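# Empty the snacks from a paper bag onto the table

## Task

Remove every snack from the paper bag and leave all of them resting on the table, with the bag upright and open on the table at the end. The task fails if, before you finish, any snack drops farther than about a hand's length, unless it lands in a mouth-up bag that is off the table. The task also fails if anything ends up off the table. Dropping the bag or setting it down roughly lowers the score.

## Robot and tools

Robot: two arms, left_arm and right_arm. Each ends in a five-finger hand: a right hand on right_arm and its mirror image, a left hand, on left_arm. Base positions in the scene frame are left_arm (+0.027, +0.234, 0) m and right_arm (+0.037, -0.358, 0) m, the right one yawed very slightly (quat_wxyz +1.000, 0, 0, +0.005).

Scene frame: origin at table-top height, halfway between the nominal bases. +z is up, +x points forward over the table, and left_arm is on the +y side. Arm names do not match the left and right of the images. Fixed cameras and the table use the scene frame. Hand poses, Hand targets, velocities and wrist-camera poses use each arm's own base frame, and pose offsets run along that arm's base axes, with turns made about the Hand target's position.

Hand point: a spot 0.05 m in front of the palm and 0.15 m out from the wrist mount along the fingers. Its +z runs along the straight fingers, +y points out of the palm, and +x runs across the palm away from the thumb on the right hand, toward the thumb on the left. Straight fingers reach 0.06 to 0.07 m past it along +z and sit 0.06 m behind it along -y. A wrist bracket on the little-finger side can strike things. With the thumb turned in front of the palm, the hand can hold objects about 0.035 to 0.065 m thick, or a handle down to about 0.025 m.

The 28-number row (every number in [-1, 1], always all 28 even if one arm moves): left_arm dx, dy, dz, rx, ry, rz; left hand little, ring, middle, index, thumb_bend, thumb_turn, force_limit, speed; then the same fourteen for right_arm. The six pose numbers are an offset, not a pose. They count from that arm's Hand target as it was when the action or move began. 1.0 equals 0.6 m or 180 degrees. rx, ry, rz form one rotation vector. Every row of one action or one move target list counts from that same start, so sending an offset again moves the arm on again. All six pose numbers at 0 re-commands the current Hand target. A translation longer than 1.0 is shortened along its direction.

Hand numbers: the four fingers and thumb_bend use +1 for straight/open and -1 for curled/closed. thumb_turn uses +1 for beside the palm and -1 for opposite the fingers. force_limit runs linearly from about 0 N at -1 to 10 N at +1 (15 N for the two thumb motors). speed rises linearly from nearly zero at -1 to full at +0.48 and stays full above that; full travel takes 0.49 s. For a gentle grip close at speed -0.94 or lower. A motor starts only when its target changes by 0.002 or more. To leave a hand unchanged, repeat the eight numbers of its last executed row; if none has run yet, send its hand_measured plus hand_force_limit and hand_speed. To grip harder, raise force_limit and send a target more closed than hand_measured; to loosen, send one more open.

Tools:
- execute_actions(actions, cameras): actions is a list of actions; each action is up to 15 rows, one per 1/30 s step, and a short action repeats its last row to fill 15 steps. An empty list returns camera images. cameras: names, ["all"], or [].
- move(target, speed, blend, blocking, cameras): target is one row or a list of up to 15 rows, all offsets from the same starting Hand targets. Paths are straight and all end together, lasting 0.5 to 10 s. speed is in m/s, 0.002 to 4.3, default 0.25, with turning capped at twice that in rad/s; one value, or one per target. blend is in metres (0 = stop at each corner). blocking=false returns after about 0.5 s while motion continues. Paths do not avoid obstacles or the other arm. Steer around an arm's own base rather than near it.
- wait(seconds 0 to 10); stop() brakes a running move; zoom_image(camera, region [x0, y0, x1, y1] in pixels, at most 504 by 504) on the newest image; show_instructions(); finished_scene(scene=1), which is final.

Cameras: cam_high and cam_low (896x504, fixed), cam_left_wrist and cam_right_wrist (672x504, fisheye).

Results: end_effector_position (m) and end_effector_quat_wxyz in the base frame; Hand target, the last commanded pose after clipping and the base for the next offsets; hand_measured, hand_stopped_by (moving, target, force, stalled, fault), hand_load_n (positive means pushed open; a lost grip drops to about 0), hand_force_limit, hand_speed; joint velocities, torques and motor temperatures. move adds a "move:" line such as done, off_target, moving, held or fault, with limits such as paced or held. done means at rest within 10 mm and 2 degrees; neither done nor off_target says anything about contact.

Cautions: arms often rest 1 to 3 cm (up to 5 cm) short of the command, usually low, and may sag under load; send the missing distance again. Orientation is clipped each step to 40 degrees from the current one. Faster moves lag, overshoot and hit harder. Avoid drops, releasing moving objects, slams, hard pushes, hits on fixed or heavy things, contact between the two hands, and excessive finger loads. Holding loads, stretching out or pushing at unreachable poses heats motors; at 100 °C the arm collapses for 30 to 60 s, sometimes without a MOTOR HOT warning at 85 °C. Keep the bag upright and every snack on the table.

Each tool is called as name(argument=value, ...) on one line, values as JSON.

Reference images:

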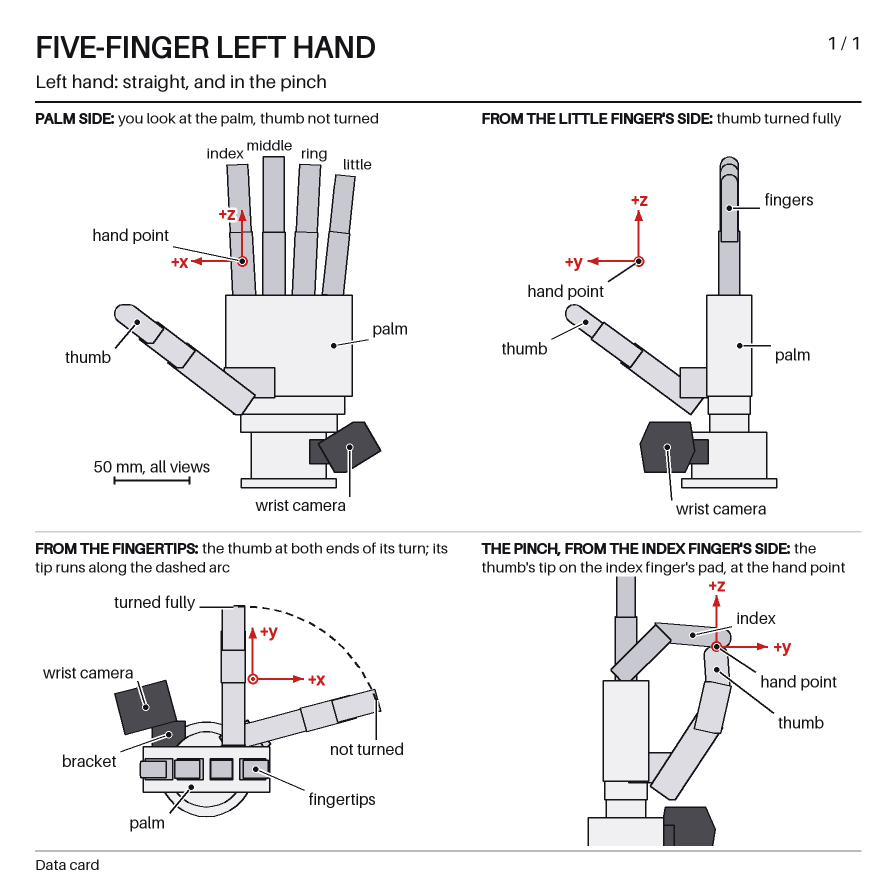

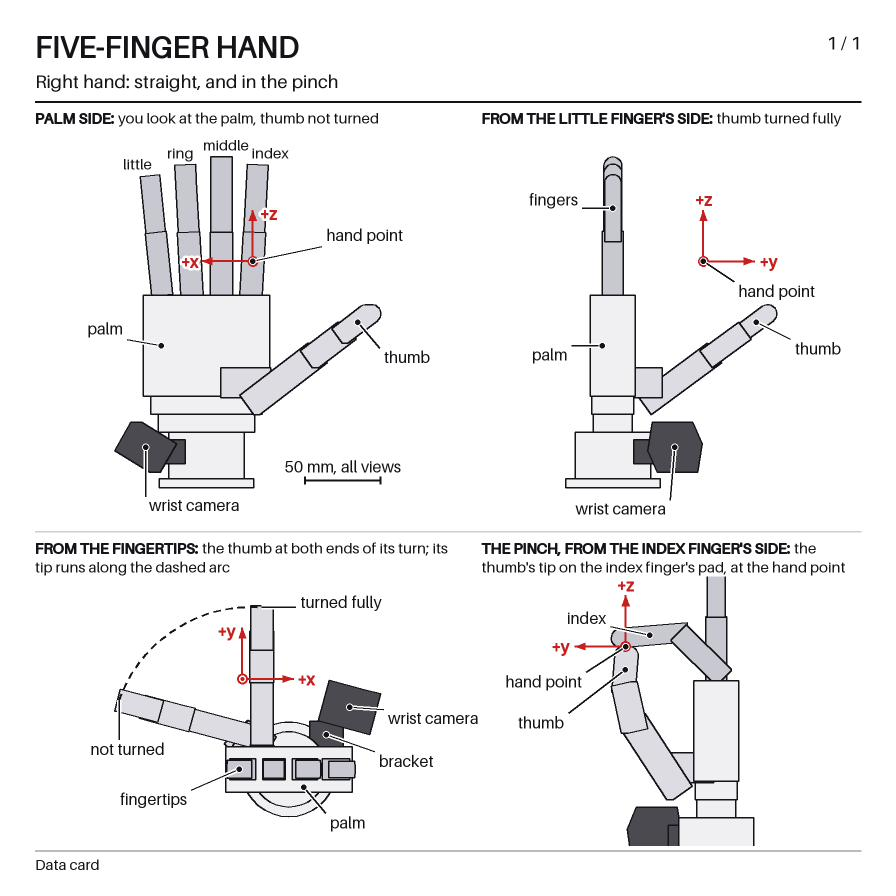

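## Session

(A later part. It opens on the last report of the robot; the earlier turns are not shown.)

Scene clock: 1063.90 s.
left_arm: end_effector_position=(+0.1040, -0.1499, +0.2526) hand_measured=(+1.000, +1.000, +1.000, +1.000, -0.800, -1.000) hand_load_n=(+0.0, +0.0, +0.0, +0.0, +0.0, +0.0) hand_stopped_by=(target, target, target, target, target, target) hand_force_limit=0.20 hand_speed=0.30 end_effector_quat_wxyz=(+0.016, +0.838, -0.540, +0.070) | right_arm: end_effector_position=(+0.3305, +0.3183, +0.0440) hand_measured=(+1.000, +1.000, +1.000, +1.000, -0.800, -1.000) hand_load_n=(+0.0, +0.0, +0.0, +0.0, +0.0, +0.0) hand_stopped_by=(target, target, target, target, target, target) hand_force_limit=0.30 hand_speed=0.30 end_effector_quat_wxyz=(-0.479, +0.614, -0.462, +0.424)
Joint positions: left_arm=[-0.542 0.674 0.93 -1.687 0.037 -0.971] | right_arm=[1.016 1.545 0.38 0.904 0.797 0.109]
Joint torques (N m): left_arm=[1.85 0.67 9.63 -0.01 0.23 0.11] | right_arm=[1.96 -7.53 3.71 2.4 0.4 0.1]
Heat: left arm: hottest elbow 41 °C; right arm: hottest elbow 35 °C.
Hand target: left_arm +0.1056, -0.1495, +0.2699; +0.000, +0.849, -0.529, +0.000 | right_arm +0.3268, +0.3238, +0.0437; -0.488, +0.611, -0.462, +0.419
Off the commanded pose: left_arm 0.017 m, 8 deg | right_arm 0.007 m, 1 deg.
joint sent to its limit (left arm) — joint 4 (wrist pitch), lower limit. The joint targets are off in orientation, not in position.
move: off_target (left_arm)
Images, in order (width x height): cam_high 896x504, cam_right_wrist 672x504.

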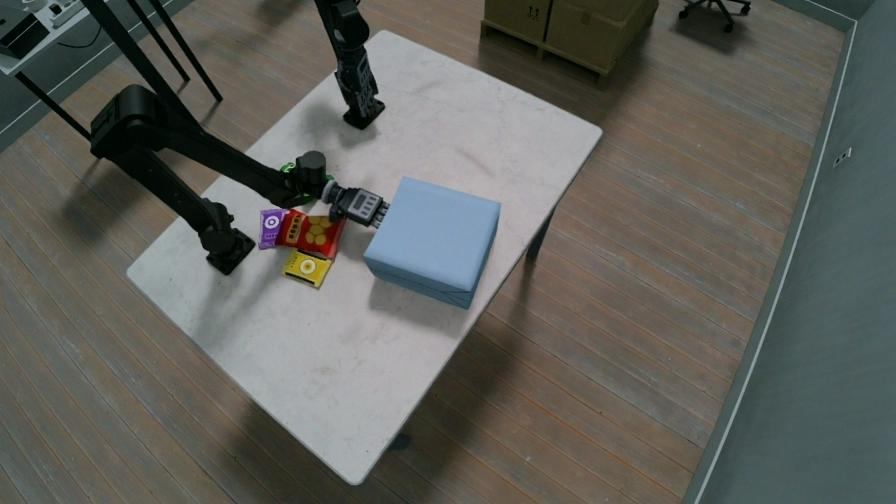

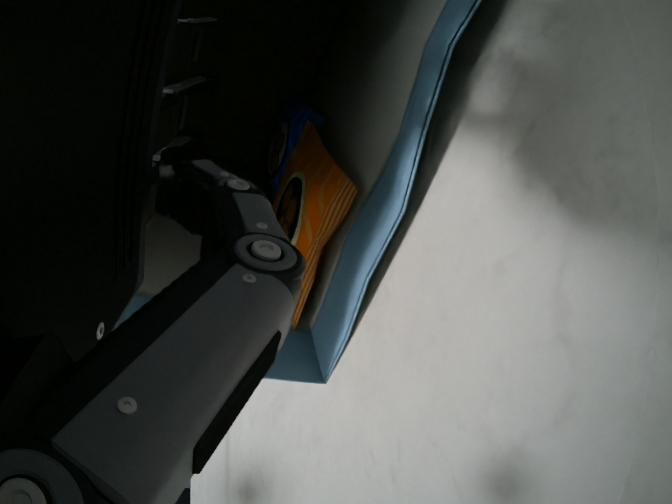

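move(target=[[0,0,0,0,0,0,1,1,1,1,-0.8,-1,0.2,0.3,0.1,0.05,0.0,0,0,0,1,1,1,1,-0.8,-1,0.3,0.3]], speed=[0.08], cameras=["cam_right_wrist","cam_high"])

Scene clock: 1069.23 s.
left_arm: end_effector_position=(+0.1039, -0.1498, +0.2525) hand_measured=(+1.000, +1.000, +1.000, +1.000, -0.800, -1.000) hand_load_n=(+0.0, +0.0, +0.0, +0.0, +0.0, +0.0) hand_stopped_by=(target, target, target, target, target, target) hand_force_limit=0.20 hand_speed=0.30 end_effector_quat_wxyz=(+0.016, +0.838, -0.541, +0.070) | right_arm: end_effector_position=(+0.3746, +0.3481, +0.0392) hand_measured=(+1.000, +1.000, +1.000, +1.000, -0.800, -1.000) hand_load_n=(+0.0, +0.0, +0.0, -0.5, +0.0, +0.0) hand_stopped_by=(target, target, target, target, target, target) hand_force_limit=0.30 hand_speed=0.30 end_effector_quat_wxyz=(-0.486, +0.616, -0.461, +0.415)
Joint positions: left_arm=[-0.542 0.674 0.93 -1.687 0.037 -0.97] | right_arm=[0.943 1.653 0.505 0.904 0.707 0.097]
Joint torques (N m): left_arm=[2.14 0.85 9.57 0.03 0.3 0.15] | right_arm=[-0.03 -9.52 6.39 1.48 0.1 -0.14]
Heat: left arm: hottest elbow 42 °C; right arm: hottest elbow 35 °C.
Hand target: left_arm +0.1056, -0.1495, +0.2699; +0.000, +0.848, -0.529, +0.000 | right_arm +0.3868, +0.3539, +0.0439; -0.488, +0.611, -0.462, +0.419
Off the commanded pose: left_arm 0.017 m, 8 deg | right_arm 0.014 m, 1 deg.
joint sent to its limit (left arm) — joint 4 (wrist pitch), lower limit. The joint targets are off in orientation, not in position.
move: off_target (left_arm, right_arm)
Images, in order (width x height): cam_high 896x504, cam_right_wrist 672x504.

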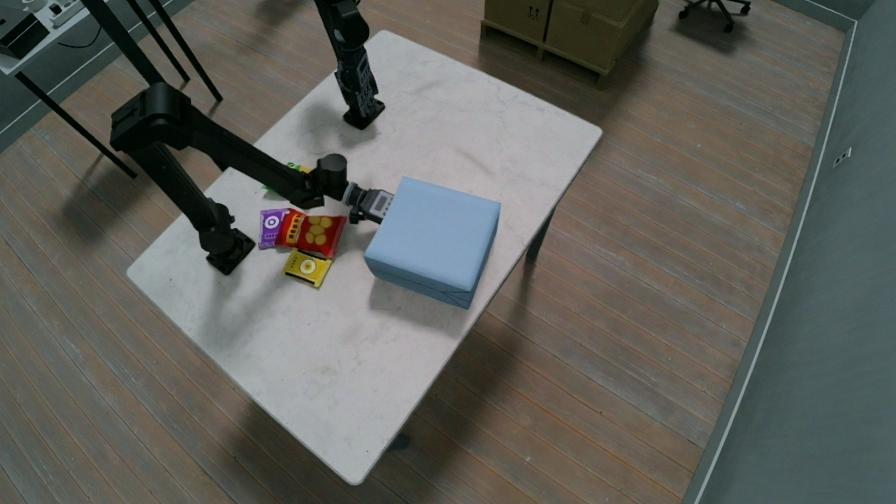

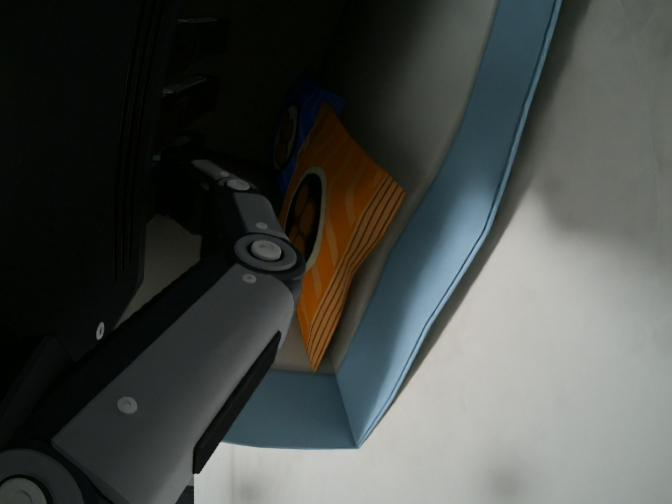

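move(target=[[0,0,0,0,0,0,1,1,1,1,-0.8,-1,0.2,0.3,0.13,0.01,0.015,0,0,0,1,1,1,1,-0.8,-1,0.3,0.3]], speed=[0.08], cameras=["cam_right_wrist","cam_high"])

Scene clock: 1072.93 s.
left_arm: end_effector_position=(+0.1039, -0.1498, +0.2525) hand_measured=(+1.000, +1.000, +1.000, +1.000, -0.800, -1.000) hand_load_n=(+0.0, +0.0, +0.0, +0.0, +0.0, +0.0) hand_stopped_by=(target, target, target, target, target, target) hand_force_limit=0.20 hand_speed=0.30 end_effector_quat_wxyz=(+0.016, +0.838, -0.541, +0.070) | right_arm: end_effector_position=(+0.4513, +0.3551, +0.0481) hand_measured=(+1.000, +1.000, +1.000, +1.000, -0.800, -1.000) hand_load_n=(+0.0, +0.0, +0.0, +0.0, +0.0, +0.0) hand_stopped_by=(target, target, target, target, target, target) hand_force_limit=0.30 hand_speed=0.30 end_effector_quat_wxyz=(-0.487, +0.614, -0.462, +0.414)
Joint positions: left_arm=[-0.542 0.674 0.93 -1.687 0.037 -0.97] | right_arm=[0.799 1.723 0.658 0.848 0.568 0.059]
Joint torques (N m): left_arm=[2.26 0.62 9.76 0.08 0.28 0.08] | right_arm=[-0.03 -11.81 7.31 1.33 0.07 -0.11]
Heat: left arm: hottest elbow 42 °C; right arm: hottest elbow 35 °C.
Hand target: left_arm +0.1056, -0.1495, +0.2699; +0.000, +0.848, -0.529, +0.000 | right_arm +0.4649, +0.3598, +0.0527; -0.488, +0.611, -0.462, +0.419
Off the commanded pose: left_arm 0.017 m, 8 deg | right_arm 0.015 m, 1 deg.
joint sent to its limit (left arm) — joint 4 (wrist pitch), lower limit. The joint targets are off in orientation, not in position.
move: off_target (left_arm, right_arm)
Images, in order (width x height): cam_high 896x504, cam_right_wrist 672x504.

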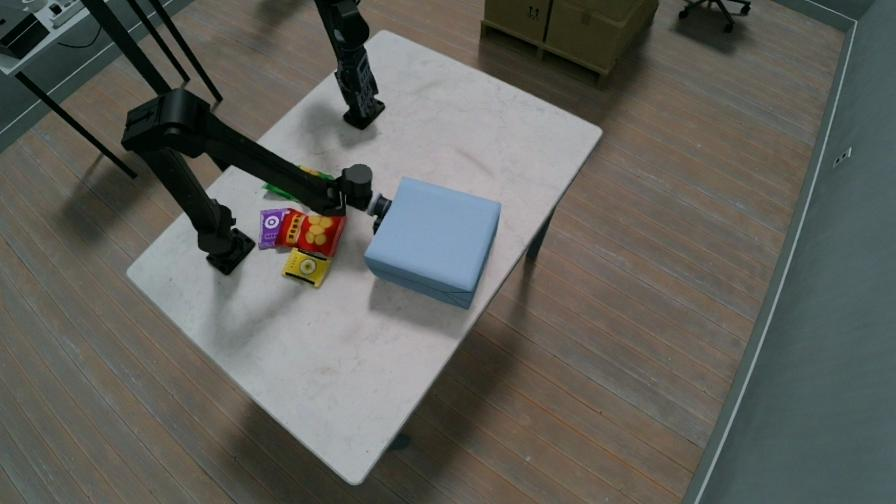

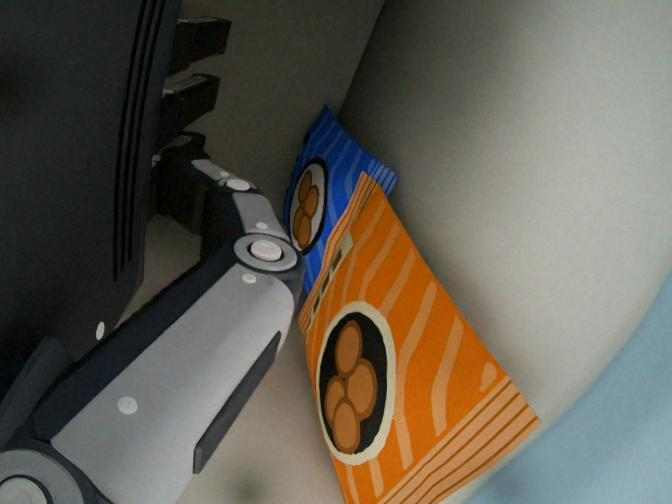

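move(target=[[0,0,0,0,0,0,1,1,1,1,-0.8,-1,0.2,0.3,0.04,0.08,0.01,0,0,0,1,1,1,1,-0.8,-1,0.3,0.3]], speed=[0.06], cameras=["cam_right_wrist","cam_high"])

Scene clock: 1079.53 s.
left_arm: end_effector_position=(+0.1039, -0.1498, +0.2525) hand_measured=(+1.000, +1.000, +1.000, +1.000, -0.800, -1.000) hand_load_n=(+0.0, +0.0, +0.0, +0.0, -0.5, +0.5) hand_stopped_by=(target, target, target, target, target, target) hand_force_limit=0.20 hand_speed=0.30 end_effector_quat_wxyz=(+0.016, +0.838, -0.541, +0.070) | right_arm: end_effector_position=(+0.4831, +0.3919, +0.0524) hand_measured=(+1.000, +1.000, +1.000, +1.000, -0.800, -1.000) hand_load_n=(+0.0, +0.0, +0.0, +0.0, +0.0, +0.0) hand_stopped_by=(target, target, target, target, target, target) hand_force_limit=0.30 hand_speed=0.30 end_effector_quat_wxyz=(-0.481, +0.613, -0.465, +0.420)
Joint positions: left_arm=[-0.542 0.674 0.93 -1.687 0.037 -0.97] | right_arm=[0.813 1.794 0.806 0.763 0.597 0.058]
Joint torques (N m): left_arm=[1.49 0.62 9.59 0.08 0.27 0.11] | right_arm=[1.79 -13.51 8.01 1.2 0.32 -0.01]
Heat: left arm: hottest elbow 43 °C; right arm: hottest elbow 35 °C.
Hand target: left_arm +0.1056, -0.1495, +0.2699; +0.000, +0.848, -0.529, +0.000 | right_arm +0.4890, +0.4078, +0.0589; -0.488, +0.611, -0.462, +0.419
Off the commanded pose: left_arm 0.017 m, 8 deg | right_arm 0.018 m, 1 deg.
joint sent to its limit (left arm) — joint 4 (wrist pitch), lower limit. The joint targets are off in orientation, not in position.
move: off_target (left_arm, right_arm)
Images, in order (width x height): cam_high 896x504, cam_right_wrist 672x504.

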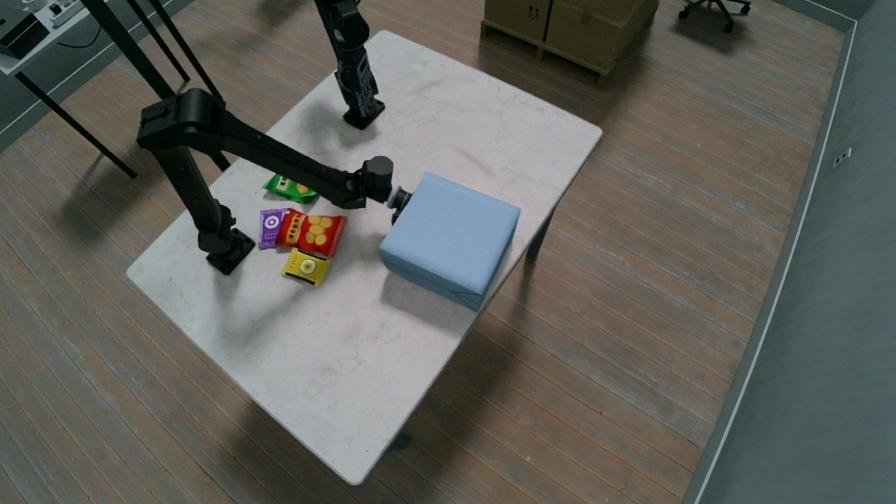

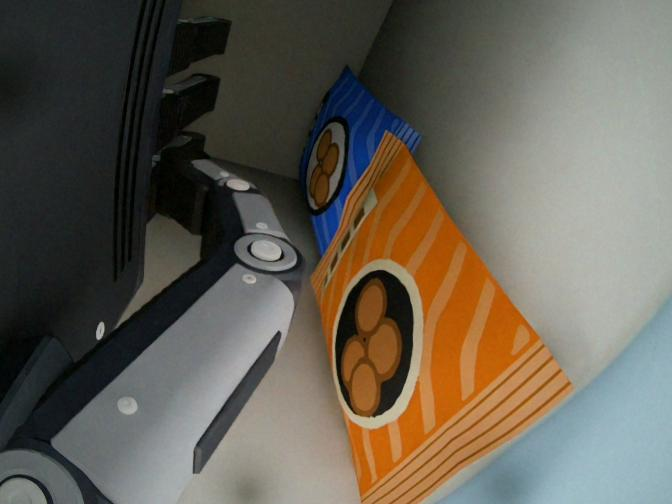

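move(target=[[0,0,0,0,0,0,1,1,1,1,-0.8,-1,0.2,0.3,0.035,-0.01,0.0,0,0,0,1,1,1,1,-0.8,-1,0.3,0.3],[0,0,0,0,0,0,1,1,1,1,-0.8,-1,0.2,0.3,0.035,-0.01,-0.02,0,0,0,-0.3,-0.3,0.05,0.05,-0.85,-1,0.2,0.1]], speed=[0.06,0.06], cameras=["cam_right_wrist","cam_high"])

Scene clock: 1087.03 s.
left_arm: end_effector_position=(+0.1039, -0.1498, +0.2525) hand_measured=(+1.000, +1.000, +1.000, +1.000, -0.800, -1.000) hand_load_n=(+0.0, +0.0, +0.0, +0.0, +0.0, +0.0) hand_stopped_by=(target, target, target, target, target, target) hand_force_limit=0.20 hand_speed=0.30 end_effector_quat_wxyz=(+0.016, +0.838, -0.541, +0.070) | right_arm: end_effector_position=(+0.4935, +0.3962, +0.0334) hand_measured=(-0.300, -0.300, +0.204, +0.102, -0.850, -1.000) hand_load_n=(+0.0, +0.0, +6.5, +7.0, +2.0, +4.5) hand_stopped_by=(target, target, force, force, target, target) hand_force_limit=0.20 hand_speed=0.10 end_effector_quat_wxyz=(-0.475, +0.625, -0.462, +0.413)
Joint positions: left_arm=[-0.542 0.674 0.93 -1.687 0.037 -0.97] | right_arm=[0.796 1.847 0.838 0.76 0.563 0.057]
Joint torques (N m): left_arm=[1.67 0.73 9.58 0.16 0.23 0.11] | right_arm=[-0.03 -14.74 7.46 2.3 0.1 -0.1]
Heat: left arm: hottest elbow 43 °C; right arm: hottest elbow 36 °C.
Hand target: left_arm +0.1056, -0.1495, +0.2699; +0.000, +0.848, -0.529, +0.000 | right_arm +0.5098, +0.4019, +0.0467; -0.488, +0.611, -0.462, +0.419
Off the commanded pose: left_arm 0.017 m, 8 deg | right_arm 0.022 m, 2 deg.
joint sent to its limit (left arm) — joint 4 (wrist pitch), lower limit. The joint targets are off in orientation, not in position.
move: off_target (left_arm, right_arm); target 2's new numbers were sent with right_arm's hand 0.024 m and 3 deg from that target
Images, in order (width x height): cam_high 896x504, cam_right_wrist 672x504.

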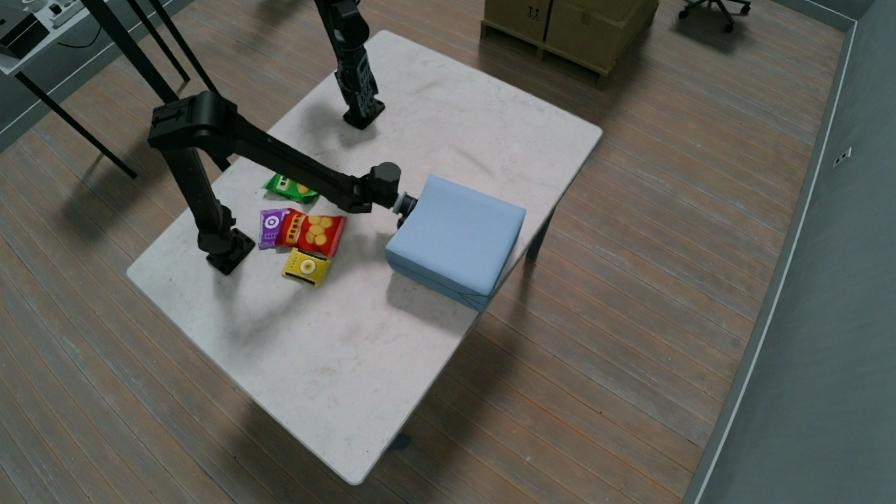

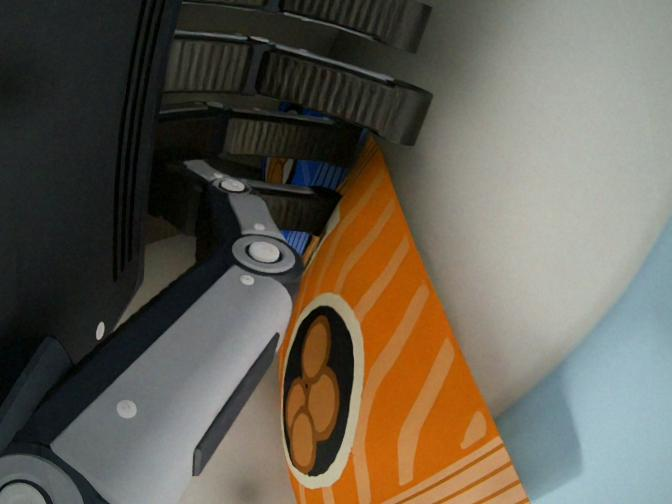

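move(target=[[0,0,0,0,0,0,1,1,1,1,-0.8,-1,0.2,0.3,-0.05,-0.01,-0.015,0,0,0,-0.3,-0.3,0.05,0.05,-0.85,-1,0.2,0.1],[0,0,0,0,0,0,1,1,1,1,-0.8,-1,0.2,0.3,-0.33,-0.075,-0.01,0,0,0,-0.3,-0.3,0.05,0.05,-0.85,-1,0.2,0.1]], speed=[0.06,0.08], cameras=["cam_right_wrist","cam_high"])

Scene clock: 1093.90 s.
left_arm: end_effector_position=(+0.1039, -0.1498, +0.2525) hand_measured=(+1.000, +1.000, +1.000, +1.000, -0.800, -1.000) hand_load_n=(+0.0, +0.0, +0.0, +0.0, +0.0, +0.0) hand_stopped_by=(target, target, target, target, target, target) hand_force_limit=0.20 hand_speed=0.30 end_effector_quat_wxyz=(+0.016, +0.838, -0.541, +0.070) | right_arm: end_effector_position=(+0.3156, +0.3508, +0.0300) hand_measured=(-0.300, -0.300, +0.204, +0.102, -0.850, -1.000) hand_load_n=(+0.0, +0.0, +6.5, +7.0, +2.0, +4.5) hand_stopped_by=(target, target, force, force, target, target) hand_force_limit=0.20 hand_speed=0.10 end_effector_quat_wxyz=(-0.473, +0.619, -0.460, +0.426)
Joint positions: left_arm=[-0.542 0.674 0.93 -1.687 0.037 -0.97] | right_arm=[1.109 1.627 0.441 0.88 0.886 0.145]
Joint torques (N m): left_arm=[2.2 0.85 9.58 0.27 0.25 0.08] | right_arm=[1.96 -11.81 3.45 1.73 0.44 0.09]
Heat: left arm: hottest elbow 44 °C; right arm: hottest elbow 36 °C.
Hand target: left_arm +0.1056, -0.1495, +0.2699; +0.000, +0.848, -0.529, +0.000 | right_arm +0.3118, +0.3568, +0.0407; -0.488, +0.611, -0.462, +0.419
Off the commanded pose: left_arm 0.017 m, 8 deg | right_arm 0.013 m, 2 deg.
joint sent to its limit (left arm) — joint 4 (wrist pitch), lower limit. The joint targets are off in orientation, not in position.
move: off_target (left_arm, right_arm)
Images, in order (width x height): cam_high 896x504, cam_right_wrist 672x504.

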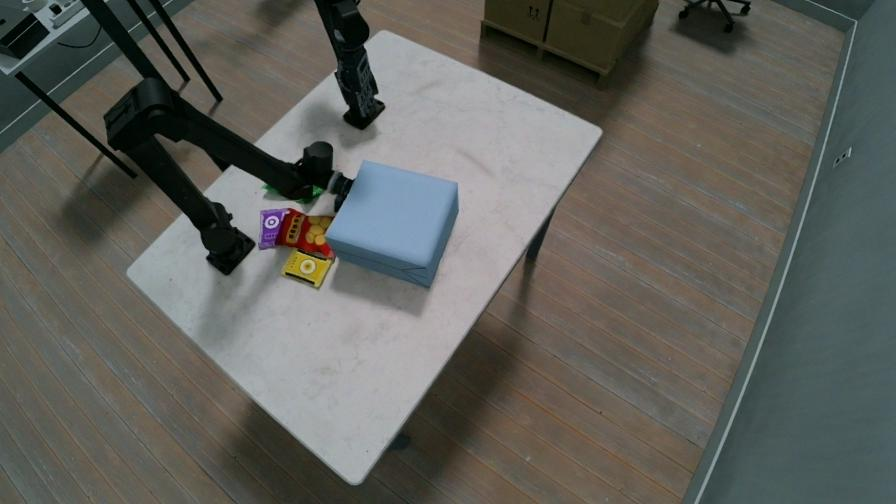

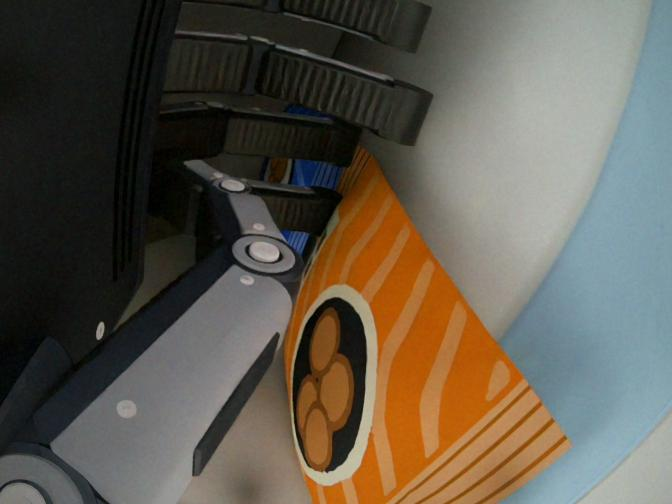

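move(target=[[0,0,0,0,0,0,1,1,1,1,-0.8,-1,0.2,0.3,0,0,0.012,0,0,0,-0.3,-0.3,0.0,0.0,-0.85,-1,0.25,0.1],[0,0,0,0,0,0,1,1,1,1,-0.8,-1,0.2,0.3,-0.1,-0.02,0.012,0,0,0,-0.3,-0.3,0.0,0.0,-0.85,-1,0.25,0.1]], speed=[0.06,0.1], cameras=["cam_right_wrist","cam_high"])

Scene clock: 1117.17 s.
left_arm: end_effector_position=(+0.1039, -0.1498, +0.2525) hand_measured=(+1.000, +1.000, +1.000, +1.000, -0.800, -1.000) hand_load_n=(-0.5, +0.0, +0.0, +0.0, +0.0, +0.0) hand_stopped_by=(target, target, target, target, target, target) hand_force_limit=0.20 hand_speed=0.30 end_effector_quat_wxyz=(+0.016, +0.838, -0.541, +0.070) | right_arm: end_effector_position=(+0.2561, +0.3410, +0.0416) hand_measured=(-0.300, -0.300, +0.204, +0.102, -0.850, -1.000) hand_load_n=(+0.0, +0.0, +6.5, +7.0, +2.0, +5.0) hand_stopped_by=(target, target, force, force, target, target) hand_force_limit=0.25 hand_speed=0.10 end_effector_quat_wxyz=(-0.480, +0.614, -0.460, +0.425)
Joint positions: left_arm=[-0.542 0.674 0.93 -1.687 0.037 -0.97] | right_arm=[1.277 1.51 0.361 0.787 1.046 0.236]
Joint torques (N m): left_arm=[2.26 0.73 9.52 -0.05 0.27 0.09] | right_arm=[1.9 -9.93 3.77 0.98 0.52 0.06]
Heat: left arm: hottest elbow 45 °C; right arm: hottest elbow 35 °C.
Hand target: left_arm +0.1056, -0.1495, +0.2699; +0.000, +0.848, -0.529, +0.000 | right_arm +0.2518, +0.3449, +0.0480; -0.488, +0.611, -0.462, +0.419
Off the commanded pose: left_arm 0.017 m, 8 deg | right_arm 0.008 m, 1 deg.
joint sent to its limit (left arm) — joint 4 (wrist pitch), lower limit. The joint targets are off in orientation, not in position.
move: off_target (left_arm)
Images, in order (width x height): cam_high 896x504, cam_right_wrist 672x504.

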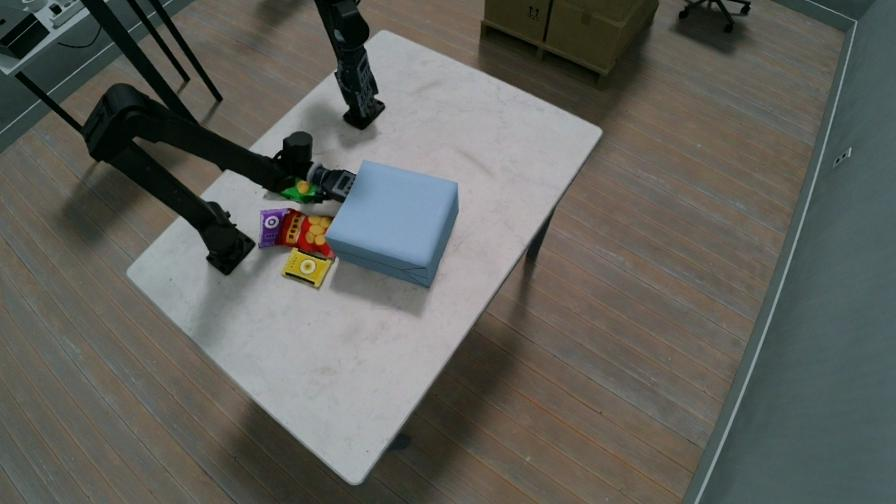

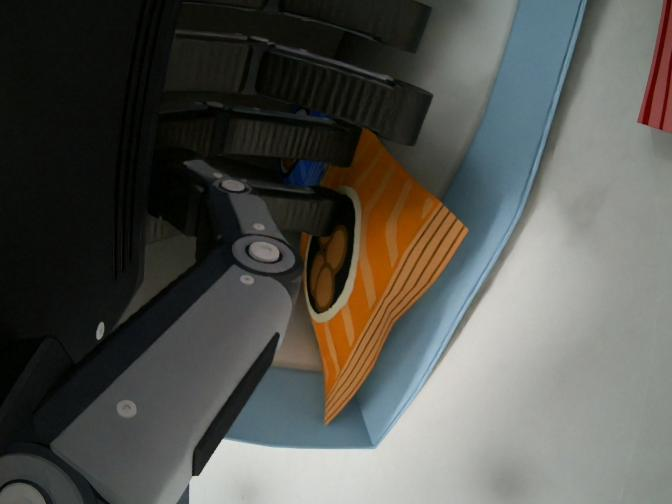

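move(target=[[0,0,0,0,0,0,1,1,1,1,-0.8,-1,0.2,0.3,0,0,0.005,0,0,0,1,1,1,1,-0.85,-1,0.25,0.3],[0,0,0,0,0,0,1,1,1,1,-0.8,-1,0.2,0.3,0.13,0.04,0.005,0,0,0,1,1,1,1,-0.85,-1,0.25,0.1]], speed=[0.06,0.1], cameras=["cam_right_wrist","cam_high"])

Scene clock: 1123.80 s.
left_arm: end_effector_position=(+0.1039, -0.1498, +0.2525) hand_measured=(+1.000, +1.000, +1.000, +1.000, -0.800, -1.000) hand_load_n=(+0.0, +0.0, +0.0, +0.0, +0.0, +0.0) hand_stopped_by=(target, target, target, target, target, target) hand_force_limit=0.20 hand_speed=0.30 end_effector_quat_wxyz=(+0.016, +0.838, -0.541, +0.070) | right_arm: end_effector_position=(+0.3179, +0.3578, +0.0408) hand_measured=(+1.000, +1.000, +1.000, +1.000, -0.850, -1.000) hand_load_n=(+0.0, +0.0, +0.0, +0.0, +0.0, +0.0) hand_stopped_by=(target, target, target, target, target, target) hand_force_limit=0.25 hand_speed=0.10 end_effector_quat_wxyz=(-0.476, +0.624, -0.459, +0.418)
Joint positions: left_arm=[-0.542 0.674 0.93 -1.687 0.037 -0.97] | right_arm=[1.102 1.586 0.46 0.816 0.862 0.152]
Joint torques (N m): left_arm=[1.38 1.14 9.65 -0.12 0.29 0.13] | right_arm=[-0.03 -8.7 6.49 2.35 0.2 -0.1]
Heat: left arm: hottest elbow 45 °C; right arm: hottest elbow 35 °C.
Hand target: left_arm +0.1056, -0.1495, +0.2699; +0.000, +0.848, -0.529, +0.000 | right_arm +0.3299, +0.3687, +0.0508; -0.488, +0.611, -0.462, +0.419
Off the commanded pose: left_arm 0.017 m, 8 deg | right_arm 0.019 m, 2 deg.
joint sent to its limit (left arm) — joint 4 (wrist pitch), lower limit. The joint targets are off in orientation, not in position.
move: off_target (left_arm, right_arm); target 2's new numbers were sent with right_arm's hand 0.019 m and 2 deg from that target
Images, in order (width x height): cam_high 896x504, cam_right_wrist 672x504.

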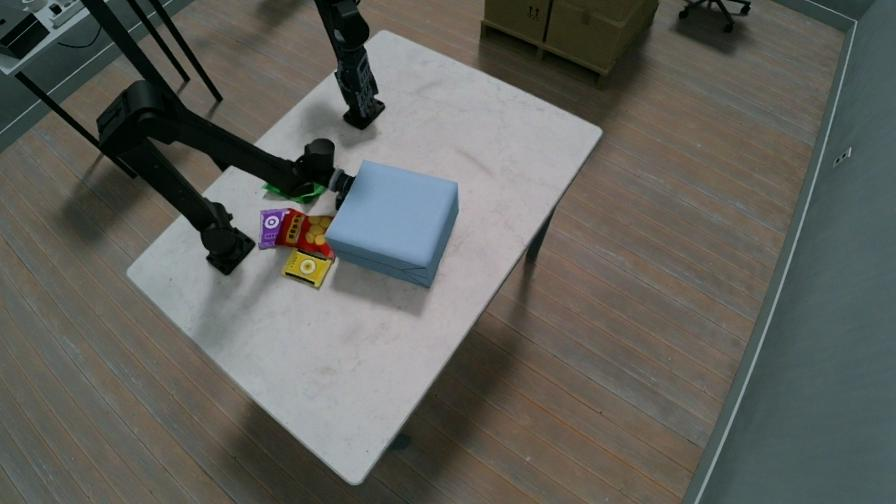

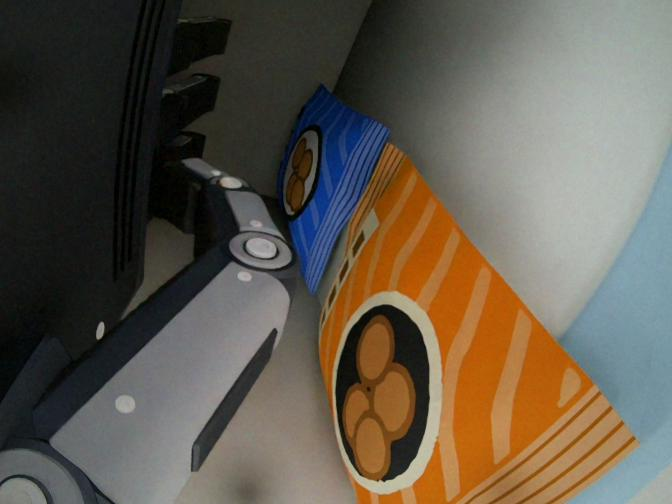

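move(target=[[0,0,0,0,0,0,1,1,1,1,-0.8,-1,0.2,0.3,0.04,0.015,0.0,0,0,0,1,1,1,1,-0.85,-1,0.25,0.3],[0,0,0,0,0,0,1,1,1,1,-0.8,-1,0.2,0.3,0.04,0.015,-0.005,0,0,0,-0.3,-0.3,0.0,0.0,-0.85,-1,0.25,0.1],[0,0,0,0,0,0,1,1,1,1,-0.8,-1,0.2,0.3,0.0,0.005,-0.01,0,0,0,-0.3,-0.3,0.0,0.0,-0.85,-1,0.25,0.1]], speed=[0.06,0.1,0.06], cameras=["cam_right_wrist","cam_high"])

Scene clock: 1130.43 s.
left_arm: end_effector_position=(+0.1039, -0.1498, +0.2525) hand_measured=(+1.000, +1.000, +1.000, +1.000, -0.800, -1.000) hand_load_n=(+0.0, +0.0, +0.0, -0.5, +0.0, +0.0) hand_stopped_by=(target, target, target, target, target, target) hand_force_limit=0.20 hand_speed=0.30 end_effector_quat_wxyz=(+0.016, +0.838, -0.541, +0.070) | right_arm: end_effector_position=(+0.3327, +0.3647, +0.0360) hand_measured=(-0.300, -0.300, +0.204, +0.002, -0.850, -1.000) hand_load_n=(+0.0, +0.0, +7.0, +5.5, +3.0, +4.5) hand_stopped_by=(target, target, force, target, target, target) hand_force_limit=0.25 hand_speed=0.10 end_effector_quat_wxyz=(-0.471, +0.621, -0.459, +0.425)
Joint positions: left_arm=[-0.542 0.674 0.93 -1.687 0.037 -0.97] | right_arm=[1.082 1.636 0.499 0.835 0.859 0.134]
Joint torques (N m): left_arm=[1.9 0.32 9.68 0.08 0.31 0.11] | right_arm=[1.79 -11.28 3.88 2.37 0.43 0.09]
Heat: left arm: hottest elbow 45 °C; right arm: hottest elbow 35 °C.
Hand target: left_arm +0.1056, -0.1495, +0.2699; +0.000, +0.848, -0.529, +0.000 | right_arm +0.3299, +0.3718, +0.0448; -0.488, +0.611, -0.462, +0.419
Off the commanded pose: left_arm 0.017 m, 8 deg | right_arm 0.012 m, 2 deg.
joint sent to its limit (left arm) — joint 4 (wrist pitch), lower limit. The joint targets are off in orientation, not in position.
move: off_target (left_arm, right_arm); target 2's new numbers were sent with right_arm's hand 0.020 m and 2 deg from that target
Images, in order (width x height): cam_high 896x504, cam_right_wrist 672x504.

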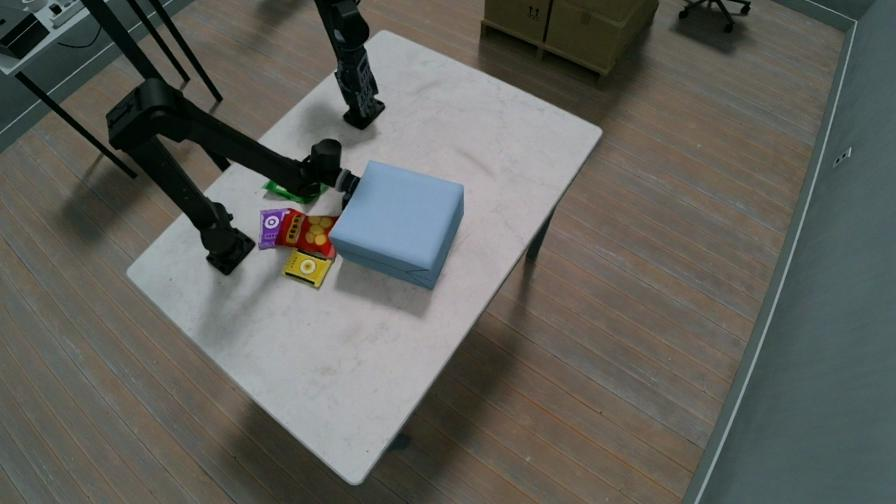

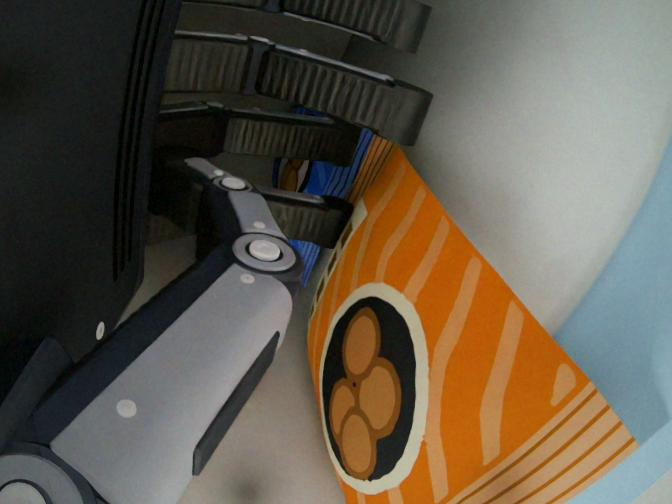

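move(target=[[0,0,0,0,0,0,1,1,1,1,-0.8,-1,0.2,0.3,-0.17,-0.05,0.0,0,0,0,-0.3,-0.3,0.0,0.0,-0.85,-1,0.25,0.1]], speed=[0.12], cameras=["cam_right_wrist","cam_high"])

Scene clock: 1133.73 s.
left_arm: end_effector_position=(+0.1039, -0.1498, +0.2525) hand_measured=(+1.000, +1.000, +1.000, +1.000, -0.800, -1.000) hand_load_n=(+0.0, +0.0, +0.0, +0.0, +0.0, +0.0) hand_stopped_by=(target, target, target, target, target, target) hand_force_limit=0.20 hand_speed=0.30 end_effector_quat_wxyz=(+0.016, +0.838, -0.541, +0.070) | right_arm: end_effector_position=(+0.2320, +0.3381, +0.0392) hand_measured=(-0.300, -0.300, +0.204, +0.002, -0.850, -1.000) hand_load_n=(+0.5, +0.5, +7.0, +5.5, +3.0, +4.5) hand_stopped_by=(target, target, force, target, target, target) hand_force_limit=0.25 hand_speed=0.10 end_effector_quat_wxyz=(-0.481, +0.613, -0.461, +0.425)
Joint positions: left_arm=[-0.542 0.674 0.93 -1.687 0.037 -0.97] | right_arm=[1.356 1.49 0.341 0.733 1.119 0.299]
Joint torques (N m): left_arm=[2.26 0.26 9.68 0.01 0.28 0.11] | right_arm=[1.9 -9.29 3.78 0.84 0.56 0.09]
Heat: left arm: hottest elbow 45 °C; right arm: hottest elbow 35 °C.
Hand target: left_arm +0.1056, -0.1495, +0.2699; +0.000, +0.848, -0.529, +0.000 | right_arm +0.2278, +0.3418, +0.0449; -0.488, +0.611, -0.462, +0.419
Off the commanded pose: left_arm 0.017 m, 8 deg | right_arm 0.008 m, 1 deg.
joint sent to its limit (left arm) — joint 4 (wrist pitch), lower limit. The joint targets are off in orientation, not in position.
move: off_target (left_arm)
Images, in order (width x height): cam_high 896x504, cam_right_wrist 672x504.

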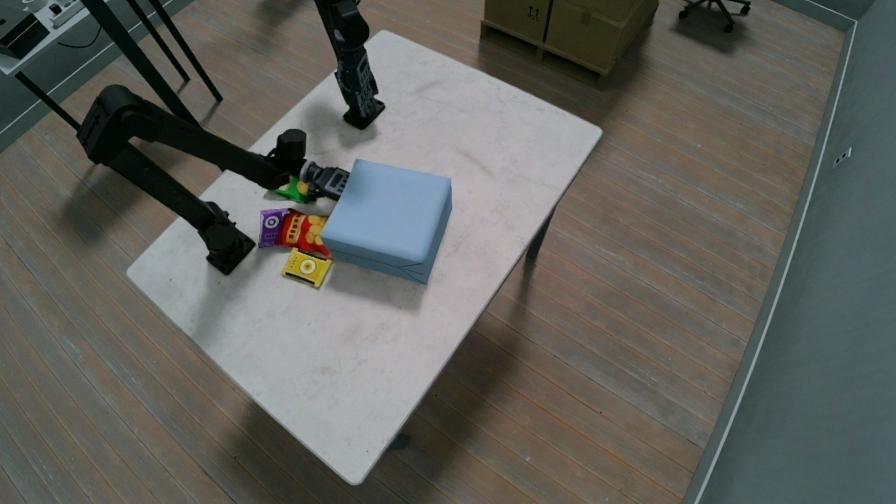

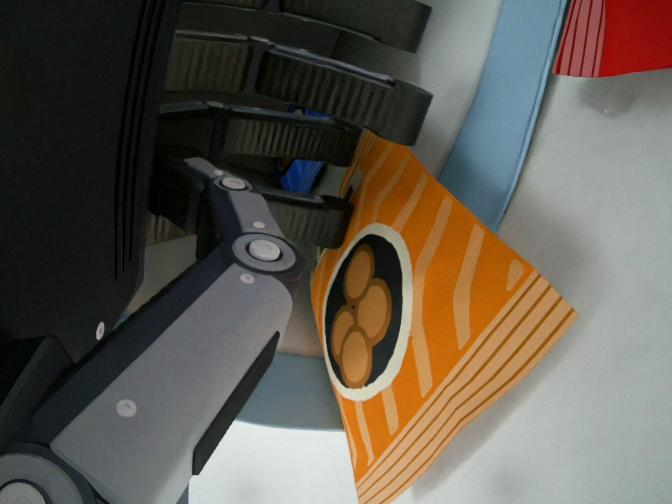

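move(target=[[0,0,0,0,0,0,1,1,1,1,-0.8,-1,0.2,0.3,-0.09,-0.01,0.0,0,0,0,-0.3,-0.3,0.0,0.0,-0.85,-1,0.25,0.1]], speed=[0.12], cameras=["cam_right_wrist","cam_high"])

Scene clock: 1138.33 s.
left_arm: end_effector_position=(+0.1039, -0.1498, +0.2525) hand_measured=(+1.000, +1.000, +1.000, +1.000, -0.800, -1.000) hand_load_n=(+0.0, +0.0, +0.0, +0.0, +0.0, +0.0) hand_stopped_by=(target, target, target, target, target, target) hand_force_limit=0.20 hand_speed=0.30 end_effector_quat_wxyz=(+0.016, +0.838, -0.541, +0.070) | right_arm: end_effector_position=(+0.1777, +0.3217, +0.0331) hand_measured=(-0.300, -0.300, +0.204, +0.002, -0.850, -1.000) hand_load_n=(+0.0, +0.0, +7.0, +5.5, +3.0, +4.5) hand_stopped_by=(target, target, force, target, target, target) hand_force_limit=0.25 hand_speed=0.10 end_effector_quat_wxyz=(-0.474, +0.618, -0.456, +0.430)
Joint positions: left_arm=[-0.542 0.674 0.93 -1.687 0.037 -0.97] | right_arm=[1.548 1.406 0.322 0.388 1.285 0.574]
Joint torques (N m): left_arm=[1.85 0.21 9.52 0.09 0.23 0.07] | right_arm=[1.85 -8.06 5.85 0.64 0.79 0.12]
Heat: left arm: hottest elbow 45 °C; right arm: hottest elbow 35 °C.
Hand target: left_arm +0.1056, -0.1495, +0.2699; +0.000, +0.848, -0.529, +0.000 | right_arm +0.1738, +0.3359, +0.0450; -0.488, +0.611, -0.462, +0.419
Off the commanded pose: left_arm 0.017 m, 8 deg | right_arm 0.019 m, 2 deg.
joint sent to its limit (left arm) — joint 4 (wrist pitch), lower limit. The joint targets are off in orientation, not in position.
move: off_target (left_arm, right_arm)
Images, in order (width x height): cam_high 896x504, cam_right_wrist 672x504.

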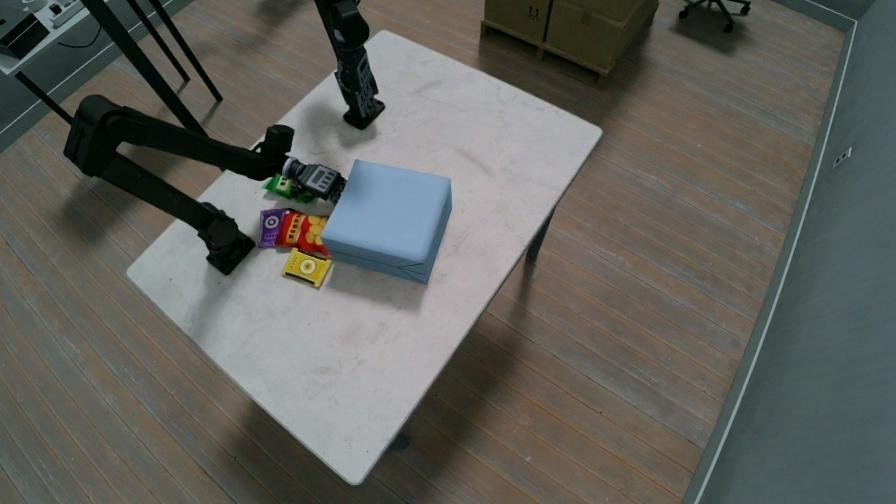

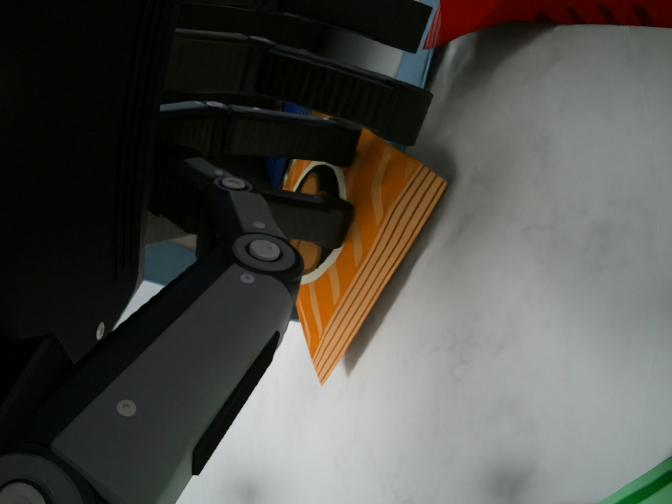

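move(target=[[0,0,0,0,0,0,1,1,1,1,-0.8,-1,0.2,0.3,0,0,0.01,0,0,0,1,1,1,1,-0.85,-1,0.25,0.3],[0,0,0,0,0,0,1,1,1,1,-0.8,-1,0.2,0.3,0.12,0.03,0.01,0,0,0,1,1,1,1,-0.85,-1,0.25,0.1],[0,0,0,0,0,0,1,1,1,1,-0.8,-1,0.2,0.3,0.12,0.03,-0.005,0,0,0,-0.3,-0.3,0.0,0.0,-0.85,-1,0.25,0.3],[0,0,0,0,0,0,1,1,1,1,-0.8,-1,0.2,0.3,-0.02,0.0,-0.005,0,0,0,-0.3,-0.3,0.0,0.0,-0.85,-1,0.25,0.1]], speed=[0.06,0.1,0.05,0.12], cameras=["cam_right_wrist","cam_high"])

Scene clock: 1150.83 s.
left_arm: end_effector_position=(+0.1039, -0.1498, +0.2525) hand_measured=(+1.000, +1.000, +1.000, +1.000, -0.800, -1.000) hand_load_n=(+0.0, +0.0, +0.0, +0.0, +0.0, +0.0) hand_stopped_by=(target, target, target, target, target, target) hand_force_limit=0.20 hand_speed=0.30 end_effector_quat_wxyz=(+0.016, +0.838, -0.541, +0.070) | right_arm: end_effector_position=(+0.1666, +0.3228, +0.0328) hand_measured=(-0.300, -0.300, +0.182, +0.060, -0.850, -1.000) hand_load_n=(+0.0, +0.5, +9.0, +3.0, +2.5, +5.5) hand_stopped_by=(target, target, force, force, target, target) hand_force_limit=0.25 hand_speed=0.10 end_effector_quat_wxyz=(-0.478, +0.614, -0.459, +0.429)
Joint positions: left_arm=[-0.542 0.674 0.93 -1.687 0.037 -0.97] | right_arm=[1.592 1.402 0.339 0.268 1.323 0.689]
Joint torques (N m): left_arm=[1.85 0.73 9.72 0.09 0.23 0.08] | right_arm=[1.85 -7.65 5.87 0.36 0.7 0.05]
Heat: left arm: hottest elbow 46 °C; right arm: hottest elbow 35 °C.
Hand target: left_arm +0.1056, -0.1495, +0.2699; +0.000, +0.848, -0.529, +0.000 | right_arm +0.1619, +0.3358, +0.0419; -0.488, +0.611, -0.462, +0.419
Off the commanded pose: left_arm 0.017 m, 8 deg | right_arm 0.017 m, 2 deg.
joint sent to its limit (left arm) — joint 4 (wrist pitch), lower limit. The joint targets are off in orientation, not in position.
move: off_target (left_arm, right_arm); target 2's new numbers were sent with right_arm's hand 0.016 m and 2 deg from that target; target 3's new numbers were sent with right_arm's hand 0.014 m and 2 deg from that target; target 4's new numbers were sent with right_arm's hand 0.017 m and 2 deg from that target
Images, in order (width x height): cam_high 896x504, cam_right_wrist 672x504.

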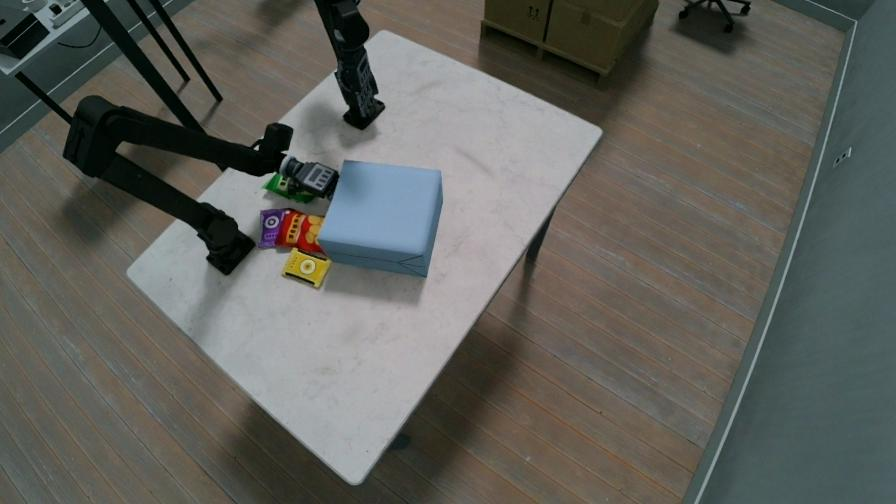

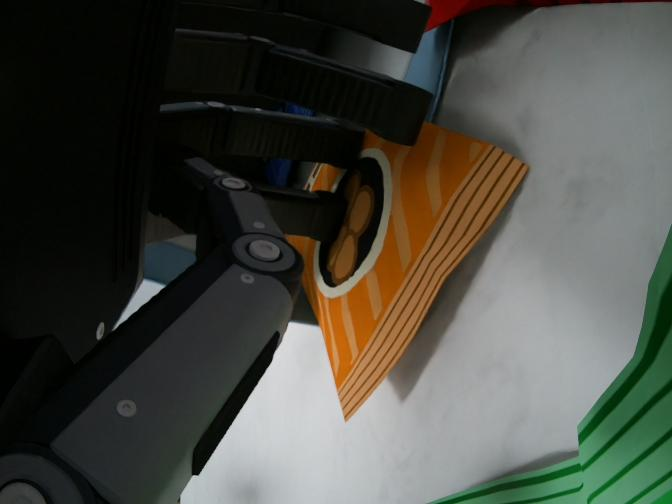

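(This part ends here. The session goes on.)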